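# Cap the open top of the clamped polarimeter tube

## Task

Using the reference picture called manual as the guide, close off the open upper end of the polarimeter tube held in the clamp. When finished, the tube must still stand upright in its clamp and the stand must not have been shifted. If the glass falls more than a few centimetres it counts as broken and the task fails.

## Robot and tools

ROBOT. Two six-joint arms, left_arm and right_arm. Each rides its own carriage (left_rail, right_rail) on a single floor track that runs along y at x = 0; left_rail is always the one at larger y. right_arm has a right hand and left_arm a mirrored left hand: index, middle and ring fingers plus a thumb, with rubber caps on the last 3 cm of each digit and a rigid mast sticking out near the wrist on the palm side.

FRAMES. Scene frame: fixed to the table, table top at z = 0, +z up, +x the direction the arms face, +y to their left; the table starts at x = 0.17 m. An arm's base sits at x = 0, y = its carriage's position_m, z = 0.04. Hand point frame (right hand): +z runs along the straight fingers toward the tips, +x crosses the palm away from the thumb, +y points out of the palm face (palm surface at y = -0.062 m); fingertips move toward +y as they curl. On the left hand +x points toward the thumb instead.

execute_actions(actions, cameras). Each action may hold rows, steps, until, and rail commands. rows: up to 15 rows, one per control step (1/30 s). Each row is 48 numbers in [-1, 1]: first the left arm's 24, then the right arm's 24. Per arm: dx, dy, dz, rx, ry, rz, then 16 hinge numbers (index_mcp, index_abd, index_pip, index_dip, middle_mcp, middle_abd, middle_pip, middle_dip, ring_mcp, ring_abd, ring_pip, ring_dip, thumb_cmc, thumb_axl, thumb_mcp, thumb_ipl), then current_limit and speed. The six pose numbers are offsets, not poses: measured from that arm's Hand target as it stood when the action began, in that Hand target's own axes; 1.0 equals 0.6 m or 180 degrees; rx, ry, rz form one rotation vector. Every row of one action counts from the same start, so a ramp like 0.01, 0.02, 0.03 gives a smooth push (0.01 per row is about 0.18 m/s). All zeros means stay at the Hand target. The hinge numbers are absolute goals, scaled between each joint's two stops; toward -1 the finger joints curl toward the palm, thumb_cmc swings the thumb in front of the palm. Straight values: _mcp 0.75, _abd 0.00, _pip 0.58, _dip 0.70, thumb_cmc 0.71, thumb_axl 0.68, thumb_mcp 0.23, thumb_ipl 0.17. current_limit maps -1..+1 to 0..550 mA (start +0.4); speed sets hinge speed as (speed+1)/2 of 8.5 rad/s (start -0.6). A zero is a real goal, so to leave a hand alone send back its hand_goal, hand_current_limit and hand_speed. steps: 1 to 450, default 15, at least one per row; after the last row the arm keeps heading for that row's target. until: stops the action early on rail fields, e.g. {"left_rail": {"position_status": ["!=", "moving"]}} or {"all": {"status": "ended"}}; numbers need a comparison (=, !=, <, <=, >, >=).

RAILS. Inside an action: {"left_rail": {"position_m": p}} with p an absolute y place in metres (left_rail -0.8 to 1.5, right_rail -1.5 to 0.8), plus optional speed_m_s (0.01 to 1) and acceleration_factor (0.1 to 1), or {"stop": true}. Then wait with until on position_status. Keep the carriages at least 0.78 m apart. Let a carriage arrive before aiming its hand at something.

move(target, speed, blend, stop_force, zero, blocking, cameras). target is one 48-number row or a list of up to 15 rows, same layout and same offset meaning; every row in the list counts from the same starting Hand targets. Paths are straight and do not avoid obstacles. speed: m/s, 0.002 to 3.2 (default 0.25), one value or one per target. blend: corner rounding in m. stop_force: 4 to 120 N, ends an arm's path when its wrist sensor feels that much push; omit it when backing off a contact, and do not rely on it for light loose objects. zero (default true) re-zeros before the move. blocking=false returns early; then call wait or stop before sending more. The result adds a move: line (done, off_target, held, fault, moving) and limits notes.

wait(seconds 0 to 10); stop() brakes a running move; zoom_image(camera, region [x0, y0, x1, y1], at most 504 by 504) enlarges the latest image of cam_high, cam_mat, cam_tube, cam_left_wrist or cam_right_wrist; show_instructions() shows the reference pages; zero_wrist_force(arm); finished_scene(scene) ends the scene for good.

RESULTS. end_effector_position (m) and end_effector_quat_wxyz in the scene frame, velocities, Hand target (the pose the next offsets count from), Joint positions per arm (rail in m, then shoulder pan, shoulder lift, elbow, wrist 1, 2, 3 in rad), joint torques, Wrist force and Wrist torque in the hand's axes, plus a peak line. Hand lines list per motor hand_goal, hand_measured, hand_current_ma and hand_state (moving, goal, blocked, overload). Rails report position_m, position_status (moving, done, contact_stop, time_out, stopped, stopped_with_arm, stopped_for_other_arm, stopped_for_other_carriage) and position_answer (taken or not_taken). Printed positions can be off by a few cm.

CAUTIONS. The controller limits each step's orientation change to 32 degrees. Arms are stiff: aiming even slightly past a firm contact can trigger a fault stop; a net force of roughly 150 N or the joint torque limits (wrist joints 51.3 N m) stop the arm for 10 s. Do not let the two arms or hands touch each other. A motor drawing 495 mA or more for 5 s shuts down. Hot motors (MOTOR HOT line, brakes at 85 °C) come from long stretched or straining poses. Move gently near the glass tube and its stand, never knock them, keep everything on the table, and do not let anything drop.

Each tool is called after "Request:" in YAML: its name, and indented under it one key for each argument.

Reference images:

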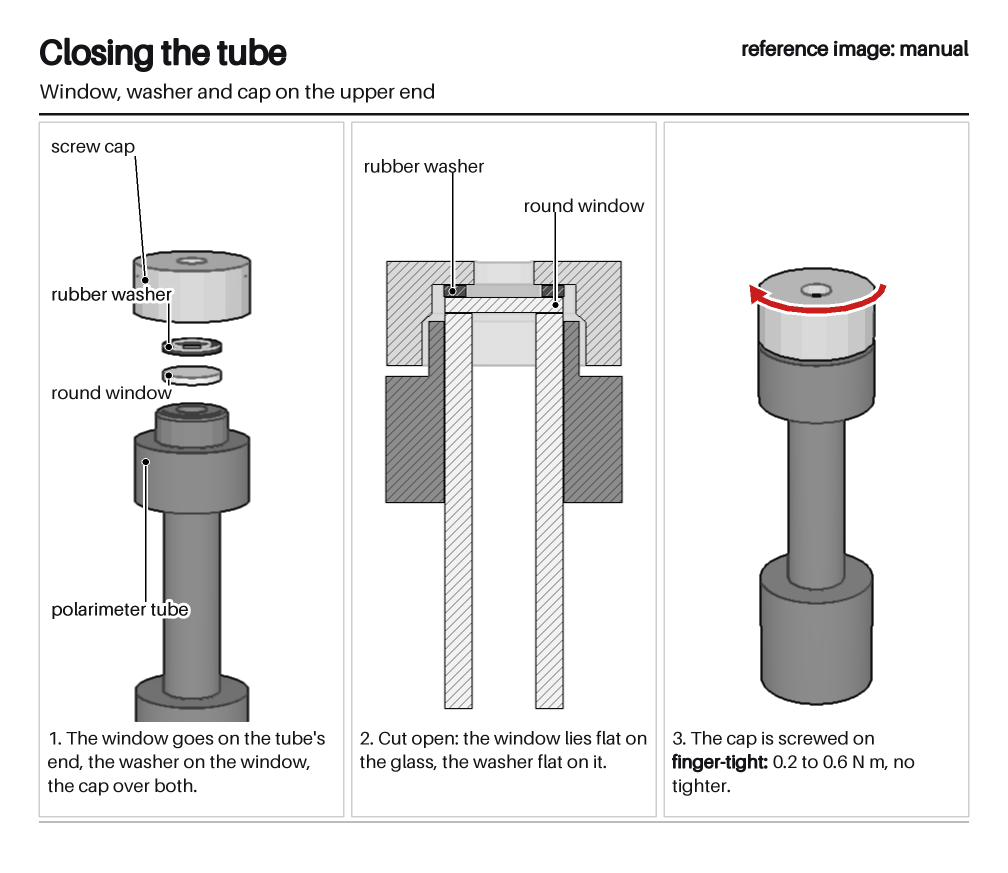

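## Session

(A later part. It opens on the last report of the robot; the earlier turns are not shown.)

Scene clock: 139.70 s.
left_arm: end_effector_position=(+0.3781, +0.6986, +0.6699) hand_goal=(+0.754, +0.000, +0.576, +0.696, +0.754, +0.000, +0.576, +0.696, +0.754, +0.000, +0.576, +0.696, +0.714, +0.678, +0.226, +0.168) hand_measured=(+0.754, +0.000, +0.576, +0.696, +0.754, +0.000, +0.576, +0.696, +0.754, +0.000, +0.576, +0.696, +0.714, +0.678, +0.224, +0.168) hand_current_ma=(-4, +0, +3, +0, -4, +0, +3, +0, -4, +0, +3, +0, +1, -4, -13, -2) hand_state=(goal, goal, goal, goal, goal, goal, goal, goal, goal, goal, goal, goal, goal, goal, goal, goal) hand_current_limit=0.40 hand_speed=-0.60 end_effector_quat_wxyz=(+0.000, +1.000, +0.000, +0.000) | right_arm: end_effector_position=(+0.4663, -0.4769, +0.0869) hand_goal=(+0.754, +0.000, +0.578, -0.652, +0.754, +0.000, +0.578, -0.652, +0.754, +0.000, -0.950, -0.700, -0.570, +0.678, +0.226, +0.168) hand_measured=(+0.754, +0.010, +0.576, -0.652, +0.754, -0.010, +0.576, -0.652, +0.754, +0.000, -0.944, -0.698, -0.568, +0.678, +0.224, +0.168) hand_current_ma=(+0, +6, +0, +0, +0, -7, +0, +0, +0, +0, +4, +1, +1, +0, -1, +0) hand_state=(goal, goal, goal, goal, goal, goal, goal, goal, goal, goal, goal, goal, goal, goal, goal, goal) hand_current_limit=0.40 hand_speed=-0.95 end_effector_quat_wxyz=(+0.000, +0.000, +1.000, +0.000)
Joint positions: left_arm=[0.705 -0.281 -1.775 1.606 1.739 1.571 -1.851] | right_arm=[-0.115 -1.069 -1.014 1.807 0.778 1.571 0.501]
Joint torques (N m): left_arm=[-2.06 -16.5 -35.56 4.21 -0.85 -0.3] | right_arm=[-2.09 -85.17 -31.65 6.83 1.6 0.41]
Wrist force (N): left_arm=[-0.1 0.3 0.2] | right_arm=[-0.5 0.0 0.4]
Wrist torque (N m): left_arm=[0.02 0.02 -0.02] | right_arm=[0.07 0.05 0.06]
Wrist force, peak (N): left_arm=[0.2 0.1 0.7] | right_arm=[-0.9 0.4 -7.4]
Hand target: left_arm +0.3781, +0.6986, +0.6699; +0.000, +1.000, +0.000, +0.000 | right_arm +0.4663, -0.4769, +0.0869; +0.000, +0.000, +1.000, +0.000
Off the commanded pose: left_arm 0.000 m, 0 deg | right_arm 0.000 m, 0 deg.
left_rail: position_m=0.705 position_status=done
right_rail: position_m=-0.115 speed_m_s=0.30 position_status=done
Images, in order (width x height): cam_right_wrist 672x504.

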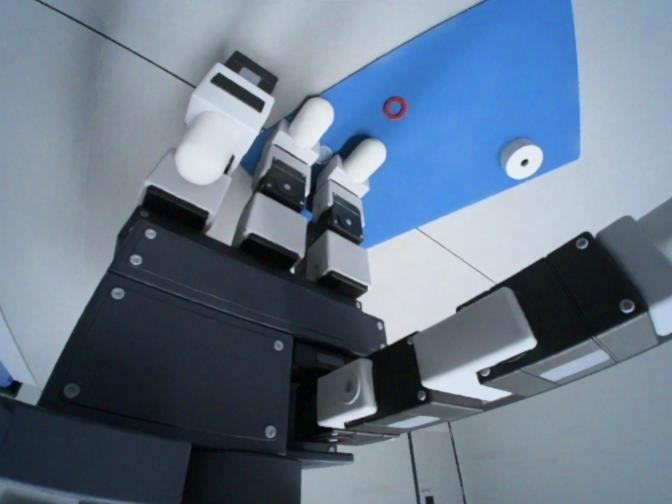

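Now squeeze.

Request:
execute_actions:
  actions:
    - {"rows":[[0,0,0,0,0,0,0.754,0,0.576,0.696,0.754,0,0.576,0.696,0.754,0,0.576,0.696,0.714,0.678,0.226,0.168,0.4,-0.6,0,0,-0.0001,0,0,0,0.753,-0.05,0.577,-0.652,0.753,0.05,0.577,-0.652,0.753,0,-0.95,-0.7,-0.571,0.678,0.226,0.168,0.4,-0.96]],"steps":50}
  cameras: ["cam_right_wrist"]

Request:
zoom_image:
  camera: "cam_right_wrist"
  region: [270, 100, 370, 175]

Scene clock: 143.83 s.
left_arm: end_effector_position=(+0.3781, +0.6986, +0.6699) hand_goal=(+0.754, +0.000, +0.576, +0.696, +0.754, +0.000, +0.576, +0.696, +0.754, +0.000, +0.576, +0.696, +0.714, +0.678, +0.226, +0.168) hand_measured=(+0.754, +0.000, +0.576, +0.696, +0.754, +0.000, +0.576, +0.696, +0.754, +0.000, +0.576, +0.696, +0.714, +0.678, +0.224, +0.168) hand_current_ma=(-4, +0, +3, +0, -4, +0, +3, +0, -4, +0, +3, +0, +1, -4, -13, -2) hand_state=(goal, goal, goal, goal, goal, goal, goal, goal, goal, goal, goal, goal, goal, goal, goal, goal) hand_current_limit=0.40 hand_speed=-0.60 end_effector_quat_wxyz=(+0.000, +1.000, +0.000, +0.000) | right_arm: end_effector_position=(+0.4663, -0.4769, +0.0869) hand_goal=(+0.754, -0.050, +0.578, -0.652, +0.754, +0.050, +0.578, -0.652, +0.754, +0.000, -0.950, -0.700, -0.570, +0.678, +0.226, +0.168) hand_measured=(+0.754, +0.002, +0.576, -0.652, +0.754, -0.006, +0.576, -0.652, +0.754, +0.000, -0.944, -0.698, -0.568, +0.678, +0.224, +0.168) hand_current_ma=(+0, +80, +0, +0, +0, -90, +0, +0, +0, +0, +4, +1, +1, +0, -1, +0) hand_state=(goal, blocked, goal, goal, goal, blocked, goal, goal, goal, goal, goal, goal, goal, goal, goal, goal) hand_current_limit=0.40 hand_speed=-0.96 end_effector_quat_wxyz=(+0.000, +0.000, +1.000, +0.000)
Joint positions: left_arm=[0.705 -0.281 -1.775 1.606 1.739 1.571 -1.851] | right_arm=[-0.115 -1.069 -1.014 1.807 0.778 1.571 0.501]
Joint torques (N m): left_arm=[-1.13 -16.86 -35.28 4.16 -0.61 -0.06] | right_arm=[-10.94 -85.97 -31.6 7 2.32 -1.28]
Wrist force (N): left_arm=[-0.2 0.1 0.0] | right_arm=[-0.7 -0.2 0.2]
Wrist torque (N m): left_arm=[0.01 0.02 -0.02] | right_arm=[0.05 0.08 0.04]
Wrist force, peak (N): left_arm=[-0.4 0.3 0.4] | right_arm=[-1.2 -0.1 0.4]
Hand target: left_arm +0.3781, +0.6986, +0.6699; +0.000, +1.000, +0.000, +0.000 | right_arm +0.4663, -0.4769, +0.0869; +0.000, +0.000, +1.000, +0.000
Off the commanded pose: left_arm 0.000 m, 0 deg | right_arm 0.000 m, 0 deg.
left_rail: position_m=0.705 position_status=done
right_rail: position_m=-0.115 speed_m_s=0.30 position_status=done
Images, in order (width x height): cam_right_wrist 672x504.

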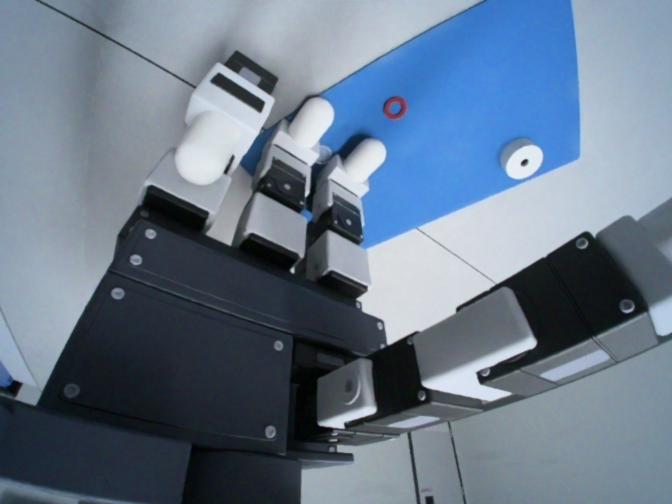

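Scaled by 5.040 from the camera's 672x504 image, which has a finer 960x720 frame.

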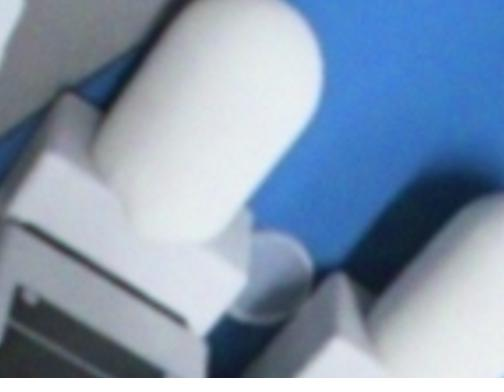

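Request:
move:
  target: [0,0,0,0,0,0,0.754,0,0.576,0.696,0.754,0,0.576,0.696,0.754,0,0.576,0.696,0.714,0.678,0.226,0.168,0.4,-0.6,0,0,-0.05,0,0,0,0.753,-0.055,0.577,-0.652,0.753,0.055,0.577,-0.652,0.753,0,-0.95,-0.7,-0.571,0.678,0.226,0.168,0.4,-0.96]
  speed: 0.03
  cameras: ["cam_right_wrist"]

Request:
zoom_image:
  camera: "cam_right_wrist"
  region: [270, 100, 370, 175]

Scene clock: 148.17 s.
left_arm: end_effector_position=(+0.3781, +0.6986, +0.6699) hand_goal=(+0.754, +0.000, +0.576, +0.696, +0.754, +0.000, +0.576, +0.696, +0.754, +0.000, +0.576, +0.696, +0.714, +0.678, +0.226, +0.168) hand_measured=(+0.754, +0.000, +0.576, +0.696, +0.754, +0.000, +0.576, +0.696, +0.754, +0.000, +0.576, +0.696, +0.714, +0.678, +0.224, +0.168) hand_current_ma=(-4, +0, +3, +0, -4, +0, +3, +0, -4, +0, +3, +0, +1, -4, -13, -2) hand_state=(goal, goal, goal, goal, goal, goal, goal, goal, goal, goal, goal, goal, goal, goal, goal, goal) hand_current_limit=0.40 hand_speed=-0.60 end_effector_quat_wxyz=(+0.000, +1.000, +0.000, +0.000) | right_arm: end_effector_position=(+0.4663, -0.4769, +0.1167) hand_goal=(+0.754, -0.054, +0.578, -0.652, +0.754, +0.056, +0.578, -0.652, +0.754, +0.000, -0.950, -0.700, -0.570, +0.678, +0.226, +0.168) hand_measured=(+0.754, +0.002, +0.576, -0.652, +0.754, -0.006, +0.576, -0.652, +0.754, +0.000, -0.944, -0.698, -0.568, +0.678, +0.224, +0.168) hand_current_ma=(+0, +88, +0, +0, +0, -103, +0, +0, +0, +0, +4, +1, +1, +0, -1, +0) hand_state=(goal, blocked, goal, goal, goal, blocked, goal, goal, goal, goal, goal, goal, goal, goal, goal, goal) hand_current_limit=0.40 hand_speed=-0.96 end_effector_quat_wxyz=(+0.000, +0.000, +1.000, +0.000)
Joint positions: left_arm=[0.705 -0.281 -1.775 1.606 1.739 1.571 -1.851] | right_arm=[-0.115 -1.069 -1.049 1.796 0.824 1.571 0.501]
Joint torques (N m): left_arm=[-1.63 -16.59 -35.08 4.38 -0.73 -0.1] | right_arm=[-10.12 -86.43 -33.98 6.79 1.47 -1.46]
Wrist force (N): left_arm=[-0.2 -0.1 0.4] | right_arm=[-0.7 0.8 0.4]
Wrist torque (N m): left_arm=[-0.05 0.03 -0.02] | right_arm=[0.15 0.03 0.09]
Wrist force, peak (N): left_arm=[-0.2 0.1 0.7] | right_arm=[-1.0 0.4 0.5]
Hand target: left_arm +0.3781, +0.6986, +0.6699; +0.000, +1.000, +0.000, +0.000 | right_arm +0.4663, -0.4769, +0.1169; +0.000, +0.000, +1.000, +0.000
Off the commanded pose: left_arm 0.000 m, 0 deg | right_arm 0.000 m, 0 deg.
left_rail: position_m=0.705 position_status=done
right_rail: position_m=-0.115 speed_m_s=0.30 position_status=done
move: done
Images, in order (width x height): cam_right_wrist 672x504.

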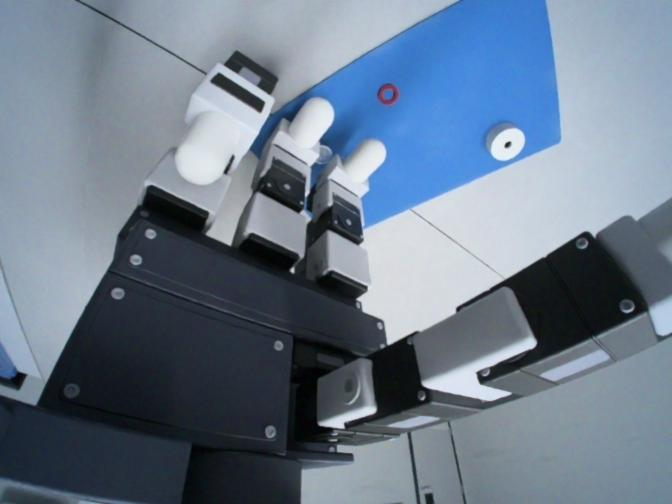

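Scaled by 5.040 from the camera's 672x504 image, which has a finer 960x720 frame.

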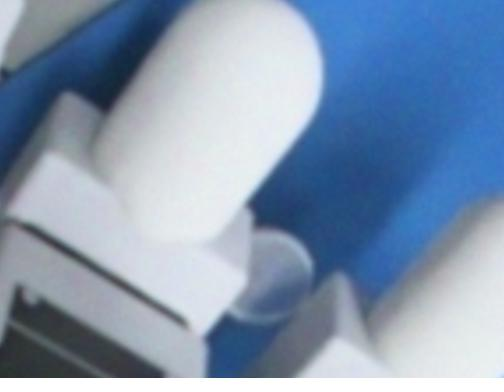

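Request:
move:
  target:
    - [0,0,0,0,0,0,0.754,0,0.576,0.696,0.754,0,0.576,0.696,0.754,0,0.576,0.696,0.714,0.678,0.226,0.168,0.4,-0.6,0,0,-0.4252,0,0,0,0.753,-0.055,0.577,-0.652,0.753,0.055,0.577,-0.652,0.753,0,-0.95,-0.7,-0.571,0.678,0.226,0.168,0.4,-0.96]
    - [0,0,0,0,0,0,0.754,0,0.576,0.696,0.754,0,0.576,0.696,0.754,0,0.576,0.696,0.714,0.678,0.226,0.168,0.4,-0.6,-0.2552,0.8,-0.4252,0,0,0,0.753,-0.055,0.577,-0.652,0.753,0.055,0.577,-0.652,0.753,0,-0.95,-0.7,-0.571,0.678,0.226,0.168,0.4,-0.96]
    - [0,0,0,0,0,0,0.754,0,0.576,0.696,0.754,0,0.576,0.696,0.754,0,0.576,0.696,0.714,0.678,0.226,0.168,0.4,-0.6,-0.2552,0.8,-0.323,0,0,0,0.753,-0.055,0.577,-0.652,0.753,0.055,0.577,-0.652,0.753,0,-0.95,-0.7,-0.571,0.678,0.226,0.168,0.4,-0.96]
  speed: [0.2, 0.25, 0.08]
  blend: [0.05, 0.02, 0]
  cameras: ["cam_right_wrist","cam_tube"]

Request:
zoom_image:
  camera: "cam_tube"
  region: [220, 80, 400, 215]

Request:
zoom_image:
  camera: "cam_right_wrist"
  region: [270, 100, 370, 175]

Scene clock: 161.30 s.
left_arm: end_effector_position=(+0.3781, +0.6986, +0.6699) hand_goal=(+0.754, +0.000, +0.576, +0.696, +0.754, +0.000, +0.576, +0.696, +0.754, +0.000, +0.576, +0.696, +0.714, +0.678, +0.226, +0.168) hand_measured=(+0.754, +0.000, +0.576, +0.696, +0.754, +0.000, +0.576, +0.696, +0.754, +0.000, +0.576, +0.696, +0.714, +0.678, +0.224, +0.168) hand_current_ma=(-4, +0, +3, +0, -4, +0, +3, +0, -4, +0, +3, +0, +1, -4, -13, -2) hand_state=(goal, goal, goal, goal, goal, goal, goal, goal, goal, goal, goal, goal, goal, goal, goal, goal) hand_current_limit=0.40 hand_speed=-0.60 end_effector_quat_wxyz=(+0.000, +1.000, +0.000, +0.000) | right_arm: end_effector_position=(+0.6194, +0.0031, +0.3110) hand_goal=(+0.754, -0.054, +0.578, -0.652, +0.754, +0.056, +0.578, -0.652, +0.754, +0.000, -0.950, -0.700, -0.570, +0.678, +0.226, +0.168) hand_measured=(+0.754, +0.002, +0.576, -0.652, +0.754, -0.006, +0.576, -0.652, +0.754, +0.000, -0.944, -0.698, -0.568, +0.678, +0.224, +0.168) hand_current_ma=(+0, +88, +0, +0, +0, -103, +0, +0, +0, +0, +4, +1, +1, +0, -1, +0) hand_state=(goal, blocked, goal, goal, goal, blocked, goal, goal, goal, goal, goal, goal, goal, goal, goal, goal) hand_current_limit=0.40 hand_speed=-0.96 end_effector_quat_wxyz=(+0.000, +0.000, +1.000, +0.000)
Joint positions: left_arm=[0.705 -0.281 -1.775 1.606 1.739 1.571 -1.851] | right_arm=[-0.115 -0.24 -1.277 1.729 1.119 1.571 1.33]
Joint torques (N m): left_arm=[-2.04 -15.63 -34.64 4.26 -0.88 -0.02] | right_arm=[15.36 -41.82 -26.16 0.83 1.11 2.52]
Wrist force (N): left_arm=[-0.3 -0.1 -0.1] | right_arm=[-0.3 0.9 0.2]
Wrist torque (N m): left_arm=[-0.01 0.03 -0.02] | right_arm=[0.14 0.01 -0.10]
Wrist force, peak (N): left_arm=[-0.6 0.1 0.2] | right_arm=[-0.6 0.5 1.9]
Hand target: left_arm +0.3781, +0.6986, +0.6699; +0.000, +1.000, +0.000, +0.000 | right_arm +0.6194, +0.0031, +0.3107; +0.000, +0.000, +1.000, +0.000
Off the commanded pose: left_arm 0.000 m, 0 deg | right_arm 0.000 m, 0 deg.
left_rail: position_m=0.705 position_status=done
right_rail: position_m=-0.115 speed_m_s=0.30 position_status=done
move: done
Images, in order (width x height): cam_tube 672x504, cam_right_wrist 672x504.

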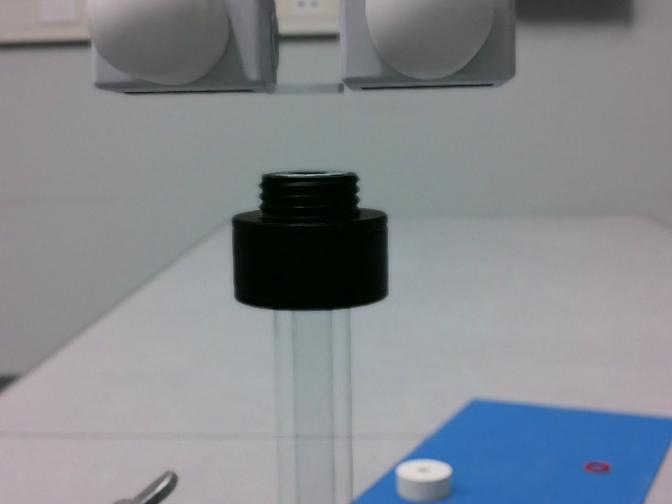

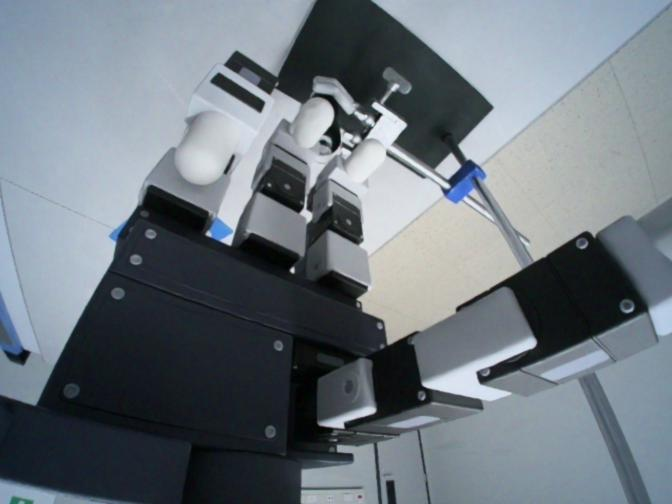

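Scaled by 2.800 from the camera's 672x504 image, which has a finer 960x720 frame.

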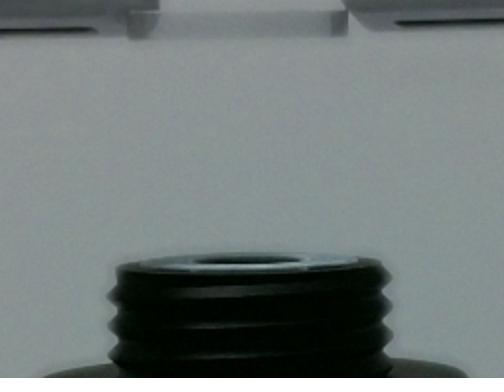

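Scaled by 5.040 from the camera's 672x504 image, which has a finer 960x720 frame.

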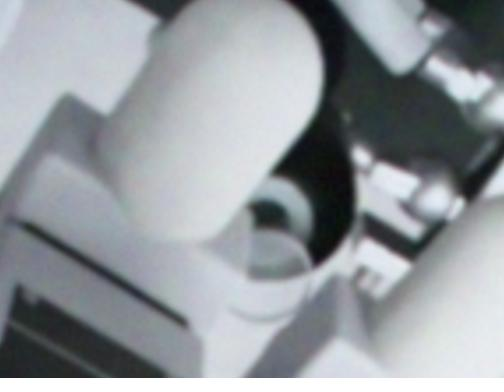

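Request:
move:
  target: [0,0,0,0,0,0,0.754,0,0.576,0.696,0.754,0,0.576,0.696,0.754,0,0.576,0.696,0.714,0.678,0.226,0.168,0.4,-0.6,0.001,0.0017,0.0173,0,0,0,0.753,-0.055,0.577,-0.652,0.753,0.055,0.577,-0.652,0.753,0,-0.95,-0.7,-0.571,0.678,0.226,0.168,0.4,-0.96]
  speed: 0.03
  cameras: ["cam_right_wrist","cam_tube"]

Request:
zoom_image:
  camera: "cam_tube"
  region: [220, 110, 400, 245]

Request:
zoom_image:
  camera: "cam_right_wrist"
  region: [295, 120, 355, 165]

Scene clock: 181.90 s.
left_arm: end_effector_position=(+0.3781, +0.6986, +0.6699) hand_goal=(+0.754, +0.000, +0.576, +0.696, +0.754, +0.000, +0.576, +0.696, +0.754, +0.000, +0.576, +0.696, +0.714, +0.678, +0.226, +0.168) hand_measured=(+0.754, +0.000, +0.576, +0.696, +0.754, +0.000, +0.576, +0.696, +0.754, +0.000, +0.576, +0.696, +0.714, +0.678, +0.224, +0.168) hand_current_ma=(-4, +0, +3, +0, -4, +0, +3, +0, -4, +0, +3, +0, +1, -4, -13, -2) hand_state=(goal, goal, goal, goal, goal, goal, goal, goal, goal, goal, goal, goal, goal, goal, goal, goal) hand_current_limit=0.40 hand_speed=-0.60 end_effector_quat_wxyz=(+0.000, +1.000, +0.000, +0.000) | right_arm: end_effector_position=(+0.6188, +0.0041, +0.3005) hand_goal=(+0.754, -0.054, +0.578, -0.652, +0.754, +0.056, +0.578, -0.652, +0.754, +0.000, -0.950, -0.700, -0.570, +0.678, +0.226, +0.168) hand_measured=(+0.754, +0.002, +0.576, -0.652, +0.754, -0.006, +0.576, -0.652, +0.754, +0.000, -0.944, -0.698, -0.568, +0.678, +0.224, +0.168) hand_current_ma=(+0, +88, +0, +0, +0, -103, +0, +0, +0, +0, +4, +1, +1, +0, -1, +0) hand_state=(goal, blocked, goal, goal, goal, blocked, goal, goal, goal, goal, goal, goal, goal, goal, goal, goal) hand_current_limit=0.40 hand_speed=-0.96 end_effector_quat_wxyz=(+0.000, +0.000, +1.000, +0.000)
Joint positions: left_arm=[0.705 -0.281 -1.775 1.606 1.739 1.571 -1.851] | right_arm=[-0.115 -0.239 -1.27 1.74 1.101 1.571 1.332]
Joint torques (N m): left_arm=[-1.74 -16.71 -35.34 4.36 -1.04 0.17] | right_arm=[15.33 -44.57 -26.3 1.38 -1.96 2.6]
Wrist force (N): left_arm=[0.0 0.3 0.0] | right_arm=[-0.1 0.2 0.1]
Wrist torque (N m): left_arm=[0.03 0.00 -0.01] | right_arm=[0.04 0.01 -0.09]
Wrist force, peak (N): left_arm=[-0.1 0.1 0.7] | right_arm=[-0.6 0.9 0.2]
Hand target: left_arm +0.3781, +0.6986, +0.6699; +0.000, +1.000, +0.000, +0.000 | right_arm +0.6188, +0.0041, +0.3004; +0.000, +0.000, +1.000, +0.000
Off the commanded pose: left_arm 0.000 m, 0 deg | right_arm 0.000 m, 0 deg.
left_rail: position_m=0.705 position_status=done
right_rail: position_m=-0.115 speed_m_s=0.30 position_status=done
move: done
Images, in order (width x height): cam_tube 672x504, cam_right_wrist 672x504.

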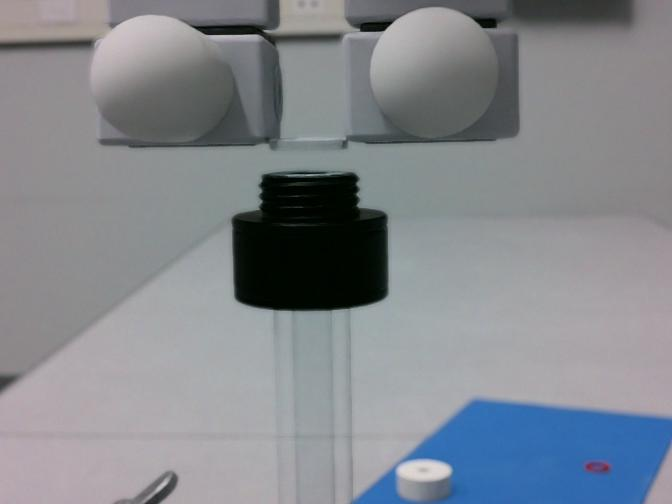

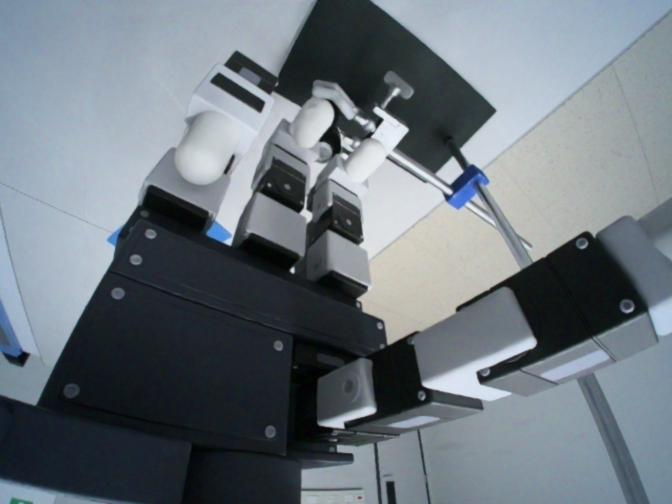

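Scaled by 2.800 from the camera's 672x504 image, which has a finer 960x720 frame.

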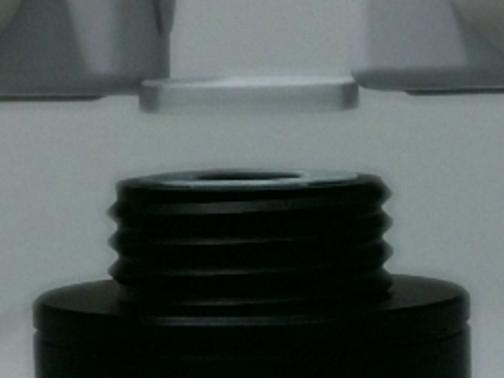

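Scaled by 8.400 from the camera's 672x504 image, which has a finer 960x720 frame.

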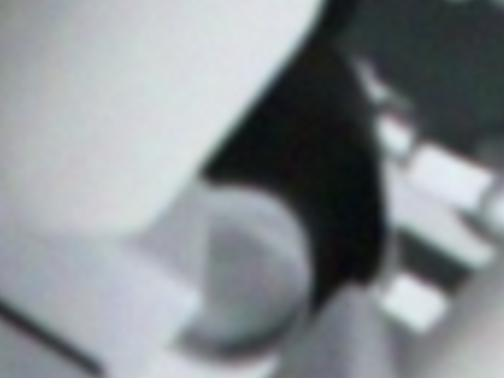

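Request:
move:
  target: [0,0,0,0,0,0,0.754,0,0.576,0.696,0.754,0,0.576,0.696,0.754,0,0.576,0.696,0.714,0.678,0.226,0.168,0.4,-0.6,0,0,0.012,0,0,0,0.753,-0.055,0.577,-0.652,0.753,0.055,0.577,-0.652,0.753,0,-0.95,-0.7,-0.571,0.678,0.226,0.168,0.4,-0.96]
  speed: 0.006
  stop_force: 4
  cameras: ["cam_right_wrist","cam_tube"]

Request:
zoom_image:
  camera: "cam_tube"
  region: [220, 110, 400, 245]

Request:
zoom_image:
  camera: "cam_right_wrist"
  region: [295, 120, 355, 165]

Scene clock: 190.30 s.
left_arm: end_effector_position=(+0.3781, +0.6986, +0.6699) hand_goal=(+0.754, +0.000, +0.576, +0.696, +0.754, +0.000, +0.576, +0.696, +0.754, +0.000, +0.576, +0.696, +0.714, +0.678, +0.226, +0.168) hand_measured=(+0.754, +0.000, +0.576, +0.696, +0.754, +0.000, +0.576, +0.696, +0.754, +0.000, +0.576, +0.696, +0.714, +0.678, +0.224, +0.168) hand_current_ma=(-4, +0, +3, +0, -4, +0, +3, +0, -4, +0, +3, +0, +1, -4, -13, -2) hand_state=(goal, goal, goal, goal, goal, goal, goal, goal, goal, goal, goal, goal, goal, goal, goal, goal) hand_current_limit=0.40 hand_speed=-0.60 end_effector_quat_wxyz=(+0.000, +1.000, +0.000, +0.000) | right_arm: end_effector_position=(+0.6188, +0.0041, +0.2947) hand_goal=(+0.754, -0.054, +0.578, -0.652, +0.754, +0.056, +0.578, -0.652, +0.754, +0.000, -0.950, -0.700, -0.570, +0.678, +0.226, +0.168) hand_measured=(+0.754, +0.002, +0.576, -0.654, +0.752, -0.006, +0.576, -0.654, +0.754, +0.000, -0.944, -0.698, -0.568, +0.678, +0.224, +0.168) hand_current_ma=(+0, +88, +0, -1, +0, -103, +0, +0, +0, +0, +4, +1, +1, +0, -1, +0) hand_state=(goal, blocked, goal, goal, goal, blocked, goal, goal, goal, goal, goal, goal, goal, goal, goal, goal) hand_current_limit=0.40 hand_speed=-0.96 end_effector_quat_wxyz=(+0.000, +0.000, +1.000, +0.000)
Joint positions: left_arm=[0.705 -0.281 -1.775 1.606 1.739 1.571 -1.851] | right_arm=[-0.115 -0.239 -1.266 1.746 1.091 1.571 1.332]
Joint torques (N m): left_arm=[-2.35 -16.76 -34.86 4.54 -0.98 -0.16] | right_arm=[16.02 -71.37 -38.95 6.52 -1.81 2.49]
Wrist force (N): left_arm=[-0.1 0.2 0.5] | right_arm=[0.0 0.0 -3.3]
Wrist torque (N m): left_arm=[-0.01 0.02 -0.02] | right_arm=[0.28 0.06 -0.09]
Wrist force, peak (N): left_arm=[-0.5 0.3 0.3] | right_arm=[0.4 0.1 -5.7]
Hand target: left_arm +0.3781, +0.6986, +0.6699; +0.000, +1.000, +0.000, +0.000 | right_arm +0.6188, +0.0041, +0.2947; +0.000, +0.000, +1.000, +0.000 (not the last commanded pose)
Off the commanded pose: left_arm 0.000 m, 0 deg | right_arm 0.002 m, 0 deg.
left_rail: position_m=0.705 position_status=done
right_rail: position_m=-0.115 speed_m_s=0.30 position_status=done
move: contact (right_arm)
Images, in order (width x height): cam_tube 672x504, cam_right_wrist 672x504.

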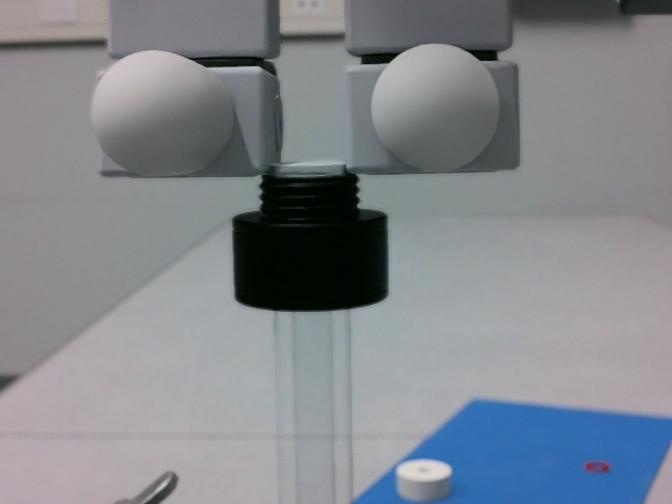

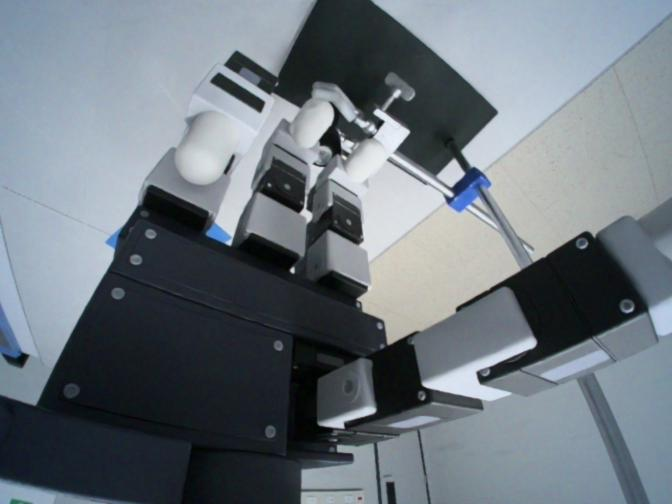

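Scaled by 2.800 from the camera's 672x504 image, which has a finer 960x720 frame.

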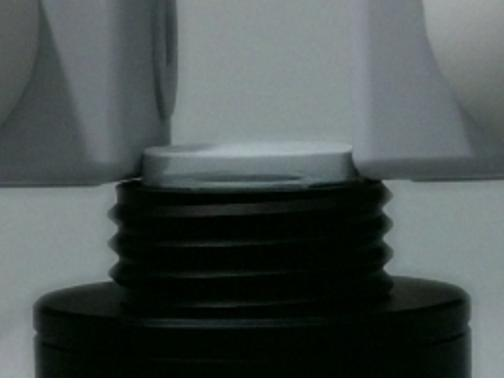

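Scaled by 8.400 from the camera's 672x504 image, which has a finer 960x720 frame.

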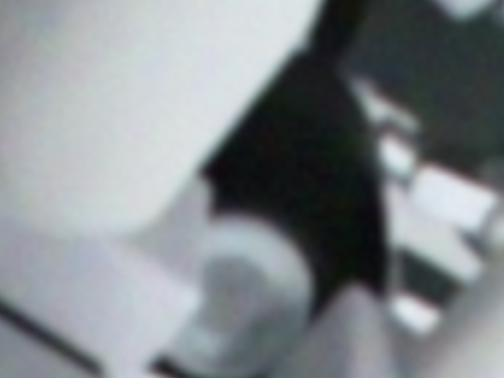

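Request:
execute_actions:
  actions:
    - {"rows":[[0,0,0,0,0,0,0.754,0,0.576,0.696,0.754,0,0.576,0.696,0.754,0,0.576,0.696,0.714,0.678,0.226,0.168,0.4,-0.6,0,0,0,0,0,0,0.753,0.03,0.577,-0.652,0.753,-0.03,0.577,-0.652,0.753,0,-0.95,-0.7,-0.571,0.678,0.226,0.168,0.4,-0.98]],"steps":50}
    - {"rows":[[0,0,0,0,0,0,0.754,0,0.576,0.696,0.754,0,0.576,0.696,0.754,0,0.576,0.696,0.714,0.678,0.226,0.168,0.4,-0.6,0,0,0,0,0,0,0.753,0.05,0.577,-0.652,0.753,-0.05,0.577,-0.652,0.753,0,-0.95,-0.7,-0.571,0.678,0.226,0.168,0.4,-0.96]],"steps":20}
  cameras: ["cam_tube","cam_right_wrist"]

Request:
zoom_image:
  camera: "cam_tube"
  region: [220, 110, 400, 245]

Scene clock: 221.67 s.
left_arm: end_effector_position=(+0.3781, +0.6986, +0.6699) hand_goal=(+0.754, +0.000, +0.576, +0.696, +0.754, +0.000, +0.576, +0.696, +0.754, +0.000, +0.576, +0.696, +0.714, +0.678, +0.226, +0.168) hand_measured=(+0.754, +0.000, +0.576, +0.696, +0.754, +0.000, +0.576, +0.696, +0.754, +0.000, +0.576, +0.696, +0.714, +0.678, +0.224, +0.168) hand_current_ma=(-4, +0, +3, +0, -4, +0, +3, +0, -4, +0, +3, +0, +1, -4, -13, -2) hand_state=(goal, goal, goal, goal, goal, goal, goal, goal, goal, goal, goal, goal, goal, goal, goal, goal) hand_current_limit=0.40 hand_speed=-0.60 end_effector_quat_wxyz=(+0.000, +1.000, +0.000, +0.000) | right_arm: end_effector_position=(+0.6188, +0.0041, +0.2947) hand_goal=(+0.754, +0.050, +0.578, -0.652, +0.754, -0.050, +0.578, -0.652, +0.754, +0.000, -0.950, -0.700, -0.570, +0.678, +0.226, +0.168) hand_measured=(+0.754, +0.046, +0.576, -0.654, +0.752, -0.046, +0.576, -0.654, +0.754, +0.000, -0.944, -0.698, -0.568, +0.678, +0.224, +0.168) hand_current_ma=(+0, -1, +0, -1, +0, +1, +0, +0, +0, +0, +4, +1, +1, +0, -1, +0) hand_state=(goal, goal, goal, goal, goal, goal, goal, goal, goal, goal, goal, goal, goal, goal, goal, goal) hand_current_limit=0.40 hand_speed=-0.96 end_effector_quat_wxyz=(+0.000, +0.000, +1.000, +0.000)
Joint positions: left_arm=[0.705 -0.281 -1.775 1.606 1.739 1.571 -1.851] | right_arm=[-0.115 -0.239 -1.266 1.746 1.091 1.571 1.332]
Joint torques (N m): left_arm=[-2.22 -17.74 -34.82 4.54 -1.24 -0.2] | right_arm=[14.84 -70.94 -39.03 6.43 -1.78 2.57]
Wrist force (N): left_arm=[-0.1 0.1 -0.1] | right_arm=[-0.3 0.2 0.0]
Wrist torque (N m): left_arm=[0.02 0.01 -0.02] | right_arm=[0.04 0.05 -0.11]
Wrist force, peak (N): left_arm=[-0.6 -0.1 0.3] | right_arm=[-0.1 0.2 -3.8]
Hand target: left_arm +0.3781, +0.6986, +0.6699; +0.000, +1.000, +0.000, +0.000 | right_arm +0.6188, +0.0041, +0.2947; +0.000, +0.000, +1.000, +0.000
Off the commanded pose: left_arm 0.000 m, 0 deg | right_arm 0.000 m, 0 deg.
left_rail: position_m=0.705 position_status=done
right_rail: position_m=-0.115 speed_m_s=0.30 position_status=done
Images, in order (width x height): cam_tube 672x504, cam_right_wrist 672x504.

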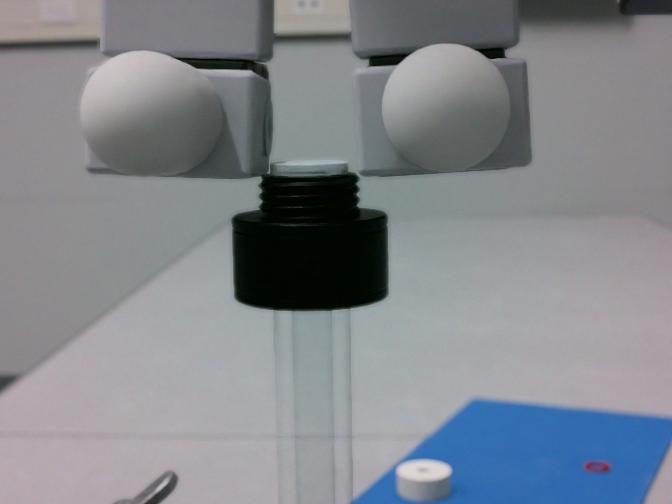

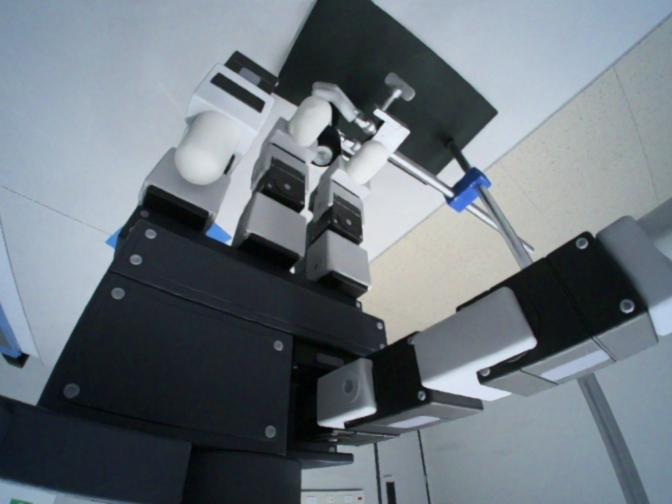

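Scaled by 2.800 from the camera's 672x504 image, which has a finer 960x720 frame.

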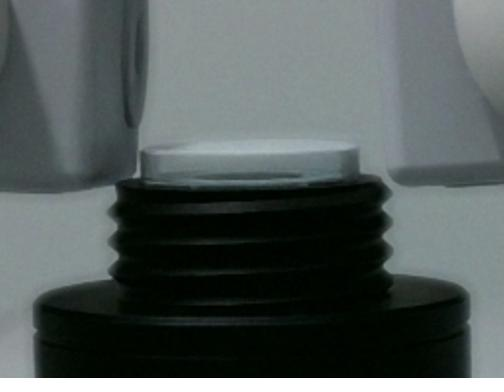

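Request:
move:
  target:
    - [0,0,0,0,0,0,0.754,0,0.576,0.696,0.754,0,0.576,0.696,0.754,0,0.576,0.696,0.714,0.678,0.226,0.168,0.4,-0.6,0,0,-0.1088,0,0,0,0.753,0.05,0.577,-0.652,0.753,-0.05,0.577,-0.652,0.753,0,-0.95,-0.7,-0.571,0.678,0.226,0.168,0.4,-0.6]
    - [0,0,0,0,0,0,0.754,0,0.576,0.696,0.754,0,0.576,0.696,0.754,0,0.576,0.696,0.714,0.678,0.226,0.168,0.4,-0.6,-0.0232,-0.1423,-0.1088,0,0,0,0.753,0,-0.95,-0.7,0.753,0,-0.95,-0.7,0.753,0,-0.95,-0.7,-0.571,0.678,0.226,0.168,0.4,-0.6]
    - [0,0,0,0,0,0,0.754,0,0.576,0.696,0.754,0,0.576,0.696,0.754,0,0.576,0.696,0.714,0.678,0.226,0.168,0.4,-0.6,-0.0232,-0.1423,0.0637,0,0,0,0.753,0,-0.95,-0.7,0.753,0,-0.95,-0.7,0.753,0,-0.95,-0.7,-0.571,0.678,0.226,0.168,0.4,-0.6]
  speed: [0.05,0.2,0.15]
  blend: [0.005,0,0]
  cameras: ["cam_tube","cam_mat","cam_right_wrist"]

Request:
zoom_image:
  camera: "cam_right_wrist"
  region: [376, 36, 424, 80]

Request:
zoom_image:
  camera: "cam_tube"
  region: [220, 130, 400, 265]

Request:
zoom_image:
  camera: "cam_mat"
  region: [340, 160, 520, 400]

Scene clock: 235.90 s.
left_arm: end_effector_position=(+0.3781, +0.6986, +0.6699) hand_goal=(+0.754, +0.000, +0.576, +0.696, +0.754, +0.000, +0.576, +0.696, +0.754, +0.000, +0.576, +0.696, +0.714, +0.678, +0.226, +0.168) hand_measured=(+0.754, +0.000, +0.576, +0.696, +0.754, +0.000, +0.576, +0.696, +0.754, +0.000, +0.576, +0.696, +0.714, +0.678, +0.224, +0.168) hand_current_ma=(-4, +0, +3, +0, -4, +0, +3, +0, -4, +0, +3, +0, +1, -4, -13, -2) hand_state=(goal, goal, goal, goal, goal, goal, goal, goal, goal, goal, goal, goal, goal, goal, goal, goal) hand_current_limit=0.40 hand_speed=-0.60 end_effector_quat_wxyz=(+0.000, +1.000, +0.000, +0.000) | right_arm: end_effector_position=(+0.6327, -0.0814, +0.2567) hand_goal=(+0.754, +0.000, -0.950, -0.700, +0.754, +0.000, -0.950, -0.700, +0.754, +0.000, -0.950, -0.700, -0.570, +0.678, +0.226, +0.168) hand_measured=(+0.754, +0.002, -0.944, -0.698, +0.752, -0.004, -0.944, -0.698, +0.754, +0.000, -0.944, -0.698, -0.568, +0.678, +0.224, +0.168) hand_current_ma=(+0, +1, +4, +1, +0, -1, +4, +1, +0, +0, +4, +1, +1, +0, -1, +0) hand_state=(goal, goal, goal, goal, goal, goal, goal, goal, goal, goal, goal, goal, goal, goal, goal, goal) hand_current_limit=0.40 hand_speed=-0.60 end_effector_quat_wxyz=(+0.000, +0.000, +1.000, +0.000)
Joint positions: left_arm=[0.705 -0.281 -1.775 1.606 1.739 1.571 -1.851] | right_arm=[-0.115 -0.372 -1.212 1.747 1.036 1.571 1.198]
Joint torques (N m): left_arm=[-1.49 -15.79 -34.92 4.55 -1.25 -0.19] | right_arm=[9.64 -53.76 -24.84 0.85 -2.61 2.39]
Wrist force (N): left_arm=[0.2 0.2 0.1] | right_arm=[-0.2 -0.1 -0.3]
Wrist torque (N m): left_arm=[0.02 -0.03 0.01] | right_arm=[0.02 0.09 0.13]
Wrist force, peak (N): left_arm=[-0.2 0.7 0.1] | right_arm=[0.6 1.3 0.5]
Hand target: left_arm +0.3781, +0.6986, +0.6699; +0.000, +1.000, +0.000, +0.000 | right_arm +0.6327, -0.0813, +0.2565; +0.000, +0.000, +1.000, +0.000
Off the commanded pose: left_arm 0.000 m, 0 deg | right_arm 0.000 m, 0 deg.
left_rail: position_m=0.705 position_status=done
right_rail: position_m=-0.115 speed_m_s=0.30 position_status=done
move: done
Images, in order (width x height): cam_mat 672x504, cam_tube 672x504, cam_right_wrist 672x504.

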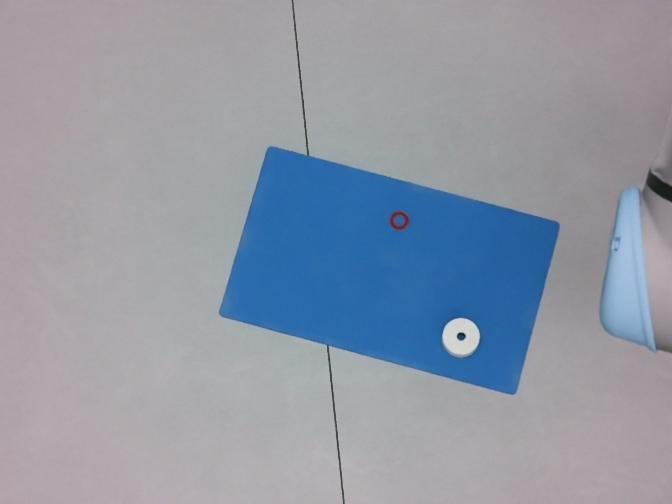

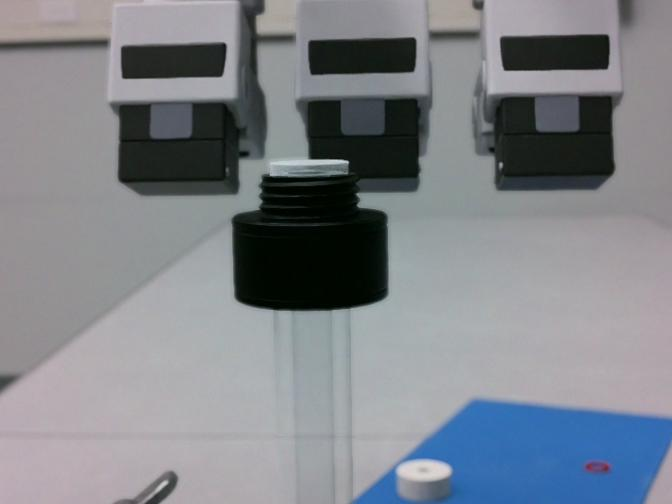

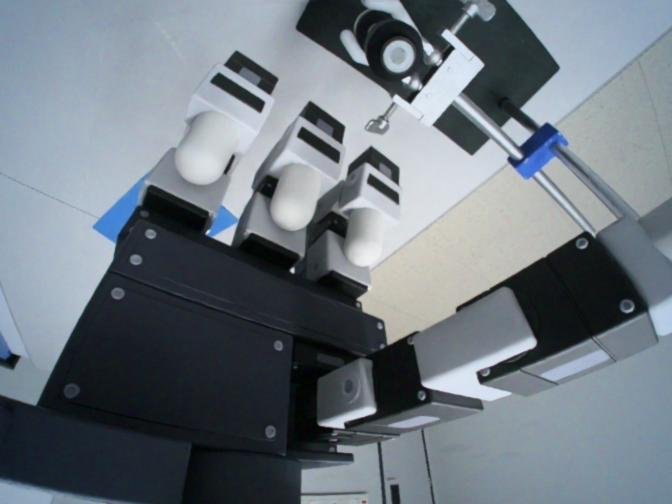

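Scaled by 10.500 from the camera's 672x504 image, which has a finer 960x720 frame.

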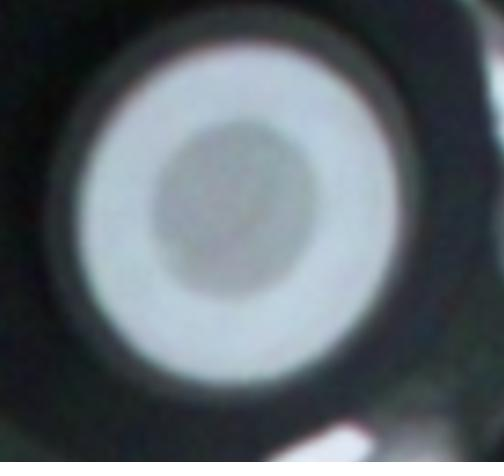

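Scaled by 2.800 from the camera's 672x504 image, which has a finer 960x720 frame.

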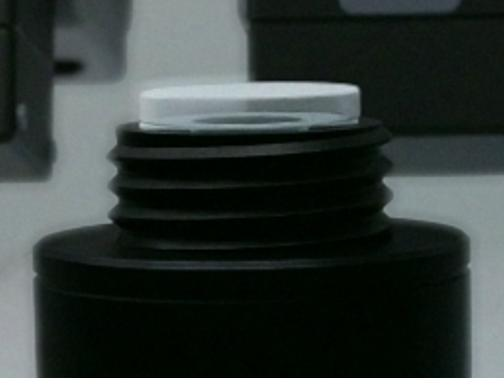

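Scaled by 2.100 from the camera's 672x504 image, which has a finer 960x720 frame.

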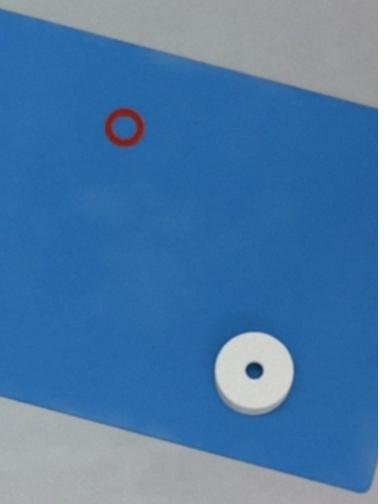

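Request:
move:
  target:
    - [0,0,0,0,0,0,0.754,0,0.576,0.696,0.754,0,0.576,0.696,0.754,0,0.576,0.696,0.714,0.678,0.226,0.168,0.4,-0.6,0,0,-0.1925,0,0,0,0.753,0,-0.95,-0.7,0.753,0,-0.95,-0.7,0.753,0,-0.95,-0.7,-0.571,0.678,0.226,0.168,0.4,-0.6]
    - [0,0,0,0,0,0,0.754,0,0.576,0.696,0.754,0,0.576,0.696,0.754,0,0.576,0.696,0.714,0.678,0.226,0.168,0.4,-0.6,0.2492,-0.5637,-0.1925,0,0,0,0.753,0.05,0.577,-0.652,0.753,-0.05,0.577,-0.652,0.753,0,-0.95,-0.7,-0.571,0.678,0.226,0.168,0.4,-0.6]
    - [0,0,0,0,0,0,0.754,0,0.576,0.696,0.754,0,0.576,0.696,0.754,0,0.576,0.696,0.714,0.678,0.226,0.168,0.4,-0.6,0.2492,-0.5637,0.0575,0,0,0,0.753,0.05,0.577,-0.652,0.753,-0.05,0.577,-0.652,0.753,0,-0.95,-0.7,-0.571,0.678,0.226,0.168,0.4,-0.6]
  speed: [0.15,0.25,0.15]
  blend: [0.05,0,0]
  cameras: ["cam_right_wrist","cam_mat"]

Request:
zoom_image:
  camera: "cam_right_wrist"
  region: [280, 60, 370, 140]

Scene clock: 259.63 s.
left_arm: end_effector_position=(+0.3781, +0.6986, +0.6699) hand_goal=(+0.754, +0.000, +0.576, +0.696, +0.754, +0.000, +0.576, +0.696, +0.754, +0.000, +0.576, +0.696, +0.714, +0.678, +0.226, +0.168) hand_measured=(+0.754, +0.000, +0.576, +0.696, +0.754, +0.000, +0.576, +0.696, +0.754, +0.000, +0.576, +0.696, +0.714, +0.678, +0.224, +0.168) hand_current_ma=(-4, +0, +3, +0, -4, +0, +3, +0, -4, +0, +3, +0, +1, -4, -13, -2) hand_state=(goal, goal, goal, goal, goal, goal, goal, goal, goal, goal, goal, goal, goal, goal, goal, goal) hand_current_limit=0.40 hand_speed=-0.60 end_effector_quat_wxyz=(+0.000, +1.000, +0.000, +0.000) | right_arm: end_effector_position=(+0.4831, -0.4195, +0.2222) hand_goal=(+0.754, +0.050, +0.578, -0.652, +0.754, -0.050, +0.578, -0.652, +0.754, +0.000, -0.950, -0.700, -0.570, +0.678, +0.226, +0.168) hand_measured=(+0.754, +0.048, +0.576, -0.654, +0.754, -0.046, +0.576, -0.654, +0.754, +0.000, -0.944, -0.698, -0.568, +0.678, +0.224, +0.168) hand_current_ma=(+0, -1, -1, -1, +0, +1, -1, -1, +0, +0, +4, +1, +1, +0, -1, +0) hand_state=(goal, goal, goal, goal, goal, goal, goal, goal, goal, goal, goal, goal, goal, goal, goal, goal) hand_current_limit=0.40 hand_speed=-0.60 end_effector_quat_wxyz=(+0.000, +0.000, +1.000, +0.000)
Joint positions: left_arm=[0.705 -0.281 -1.775 1.606 1.739 1.571 -1.851] | right_arm=[-0.115 -0.995 -1.195 1.793 0.973 1.571 0.576]
Joint torques (N m): left_arm=[-0.46 -16.89 -34.48 4.54 -1.48 -0.1] | right_arm=[12.64 -48.58 -24.43 1.31 -2.2 2.42]
Wrist force (N): left_arm=[-0.1 0.3 0.2] | right_arm=[-0.4 -0.1 -0.3]
Wrist torque (N m): left_arm=[0.02 0.01 -0.02] | right_arm=[0.09 0.02 0.09]
Wrist force, peak (N): left_arm=[-0.1 0.1 0.8] | right_arm=[0.4 -1.3 0.7]
Hand target: left_arm +0.3781, +0.6986, +0.6699; +0.000, +1.000, +0.000, +0.000 | right_arm +0.4832, -0.4195, +0.2220; +0.000, +0.000, +1.000, +0.000
Off the commanded pose: left_arm 0.000 m, 0 deg | right_arm 0.000 m, 0 deg.
left_rail: position_m=0.705 position_status=done
right_rail: position_m=-0.115 speed_m_s=0.30 position_status=done
move: done
Images, in order (width x height): cam_mat 672x504, cam_right_wrist 672x504.

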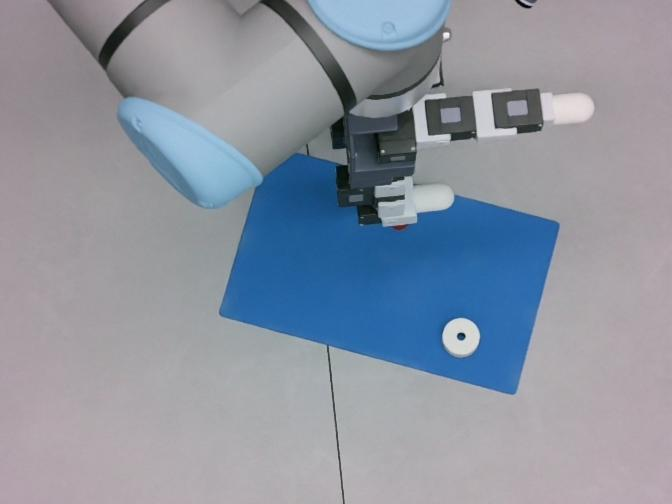

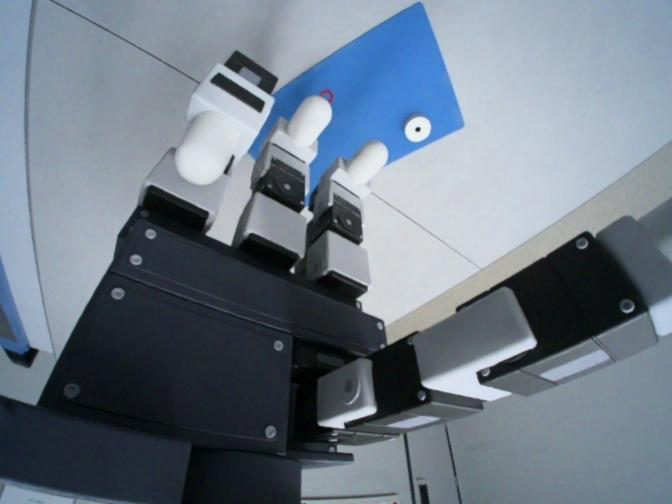

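Scaled by 5.600 from the camera's 672x504 image, which has a finer 960x720 frame.

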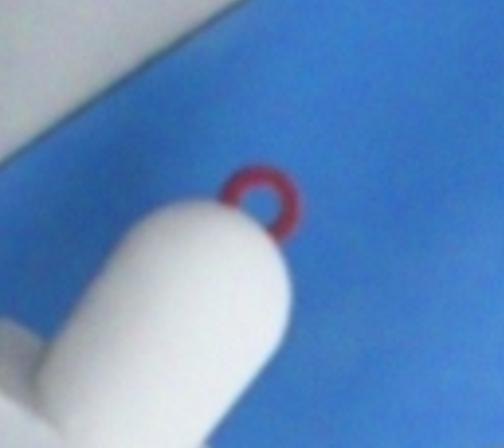

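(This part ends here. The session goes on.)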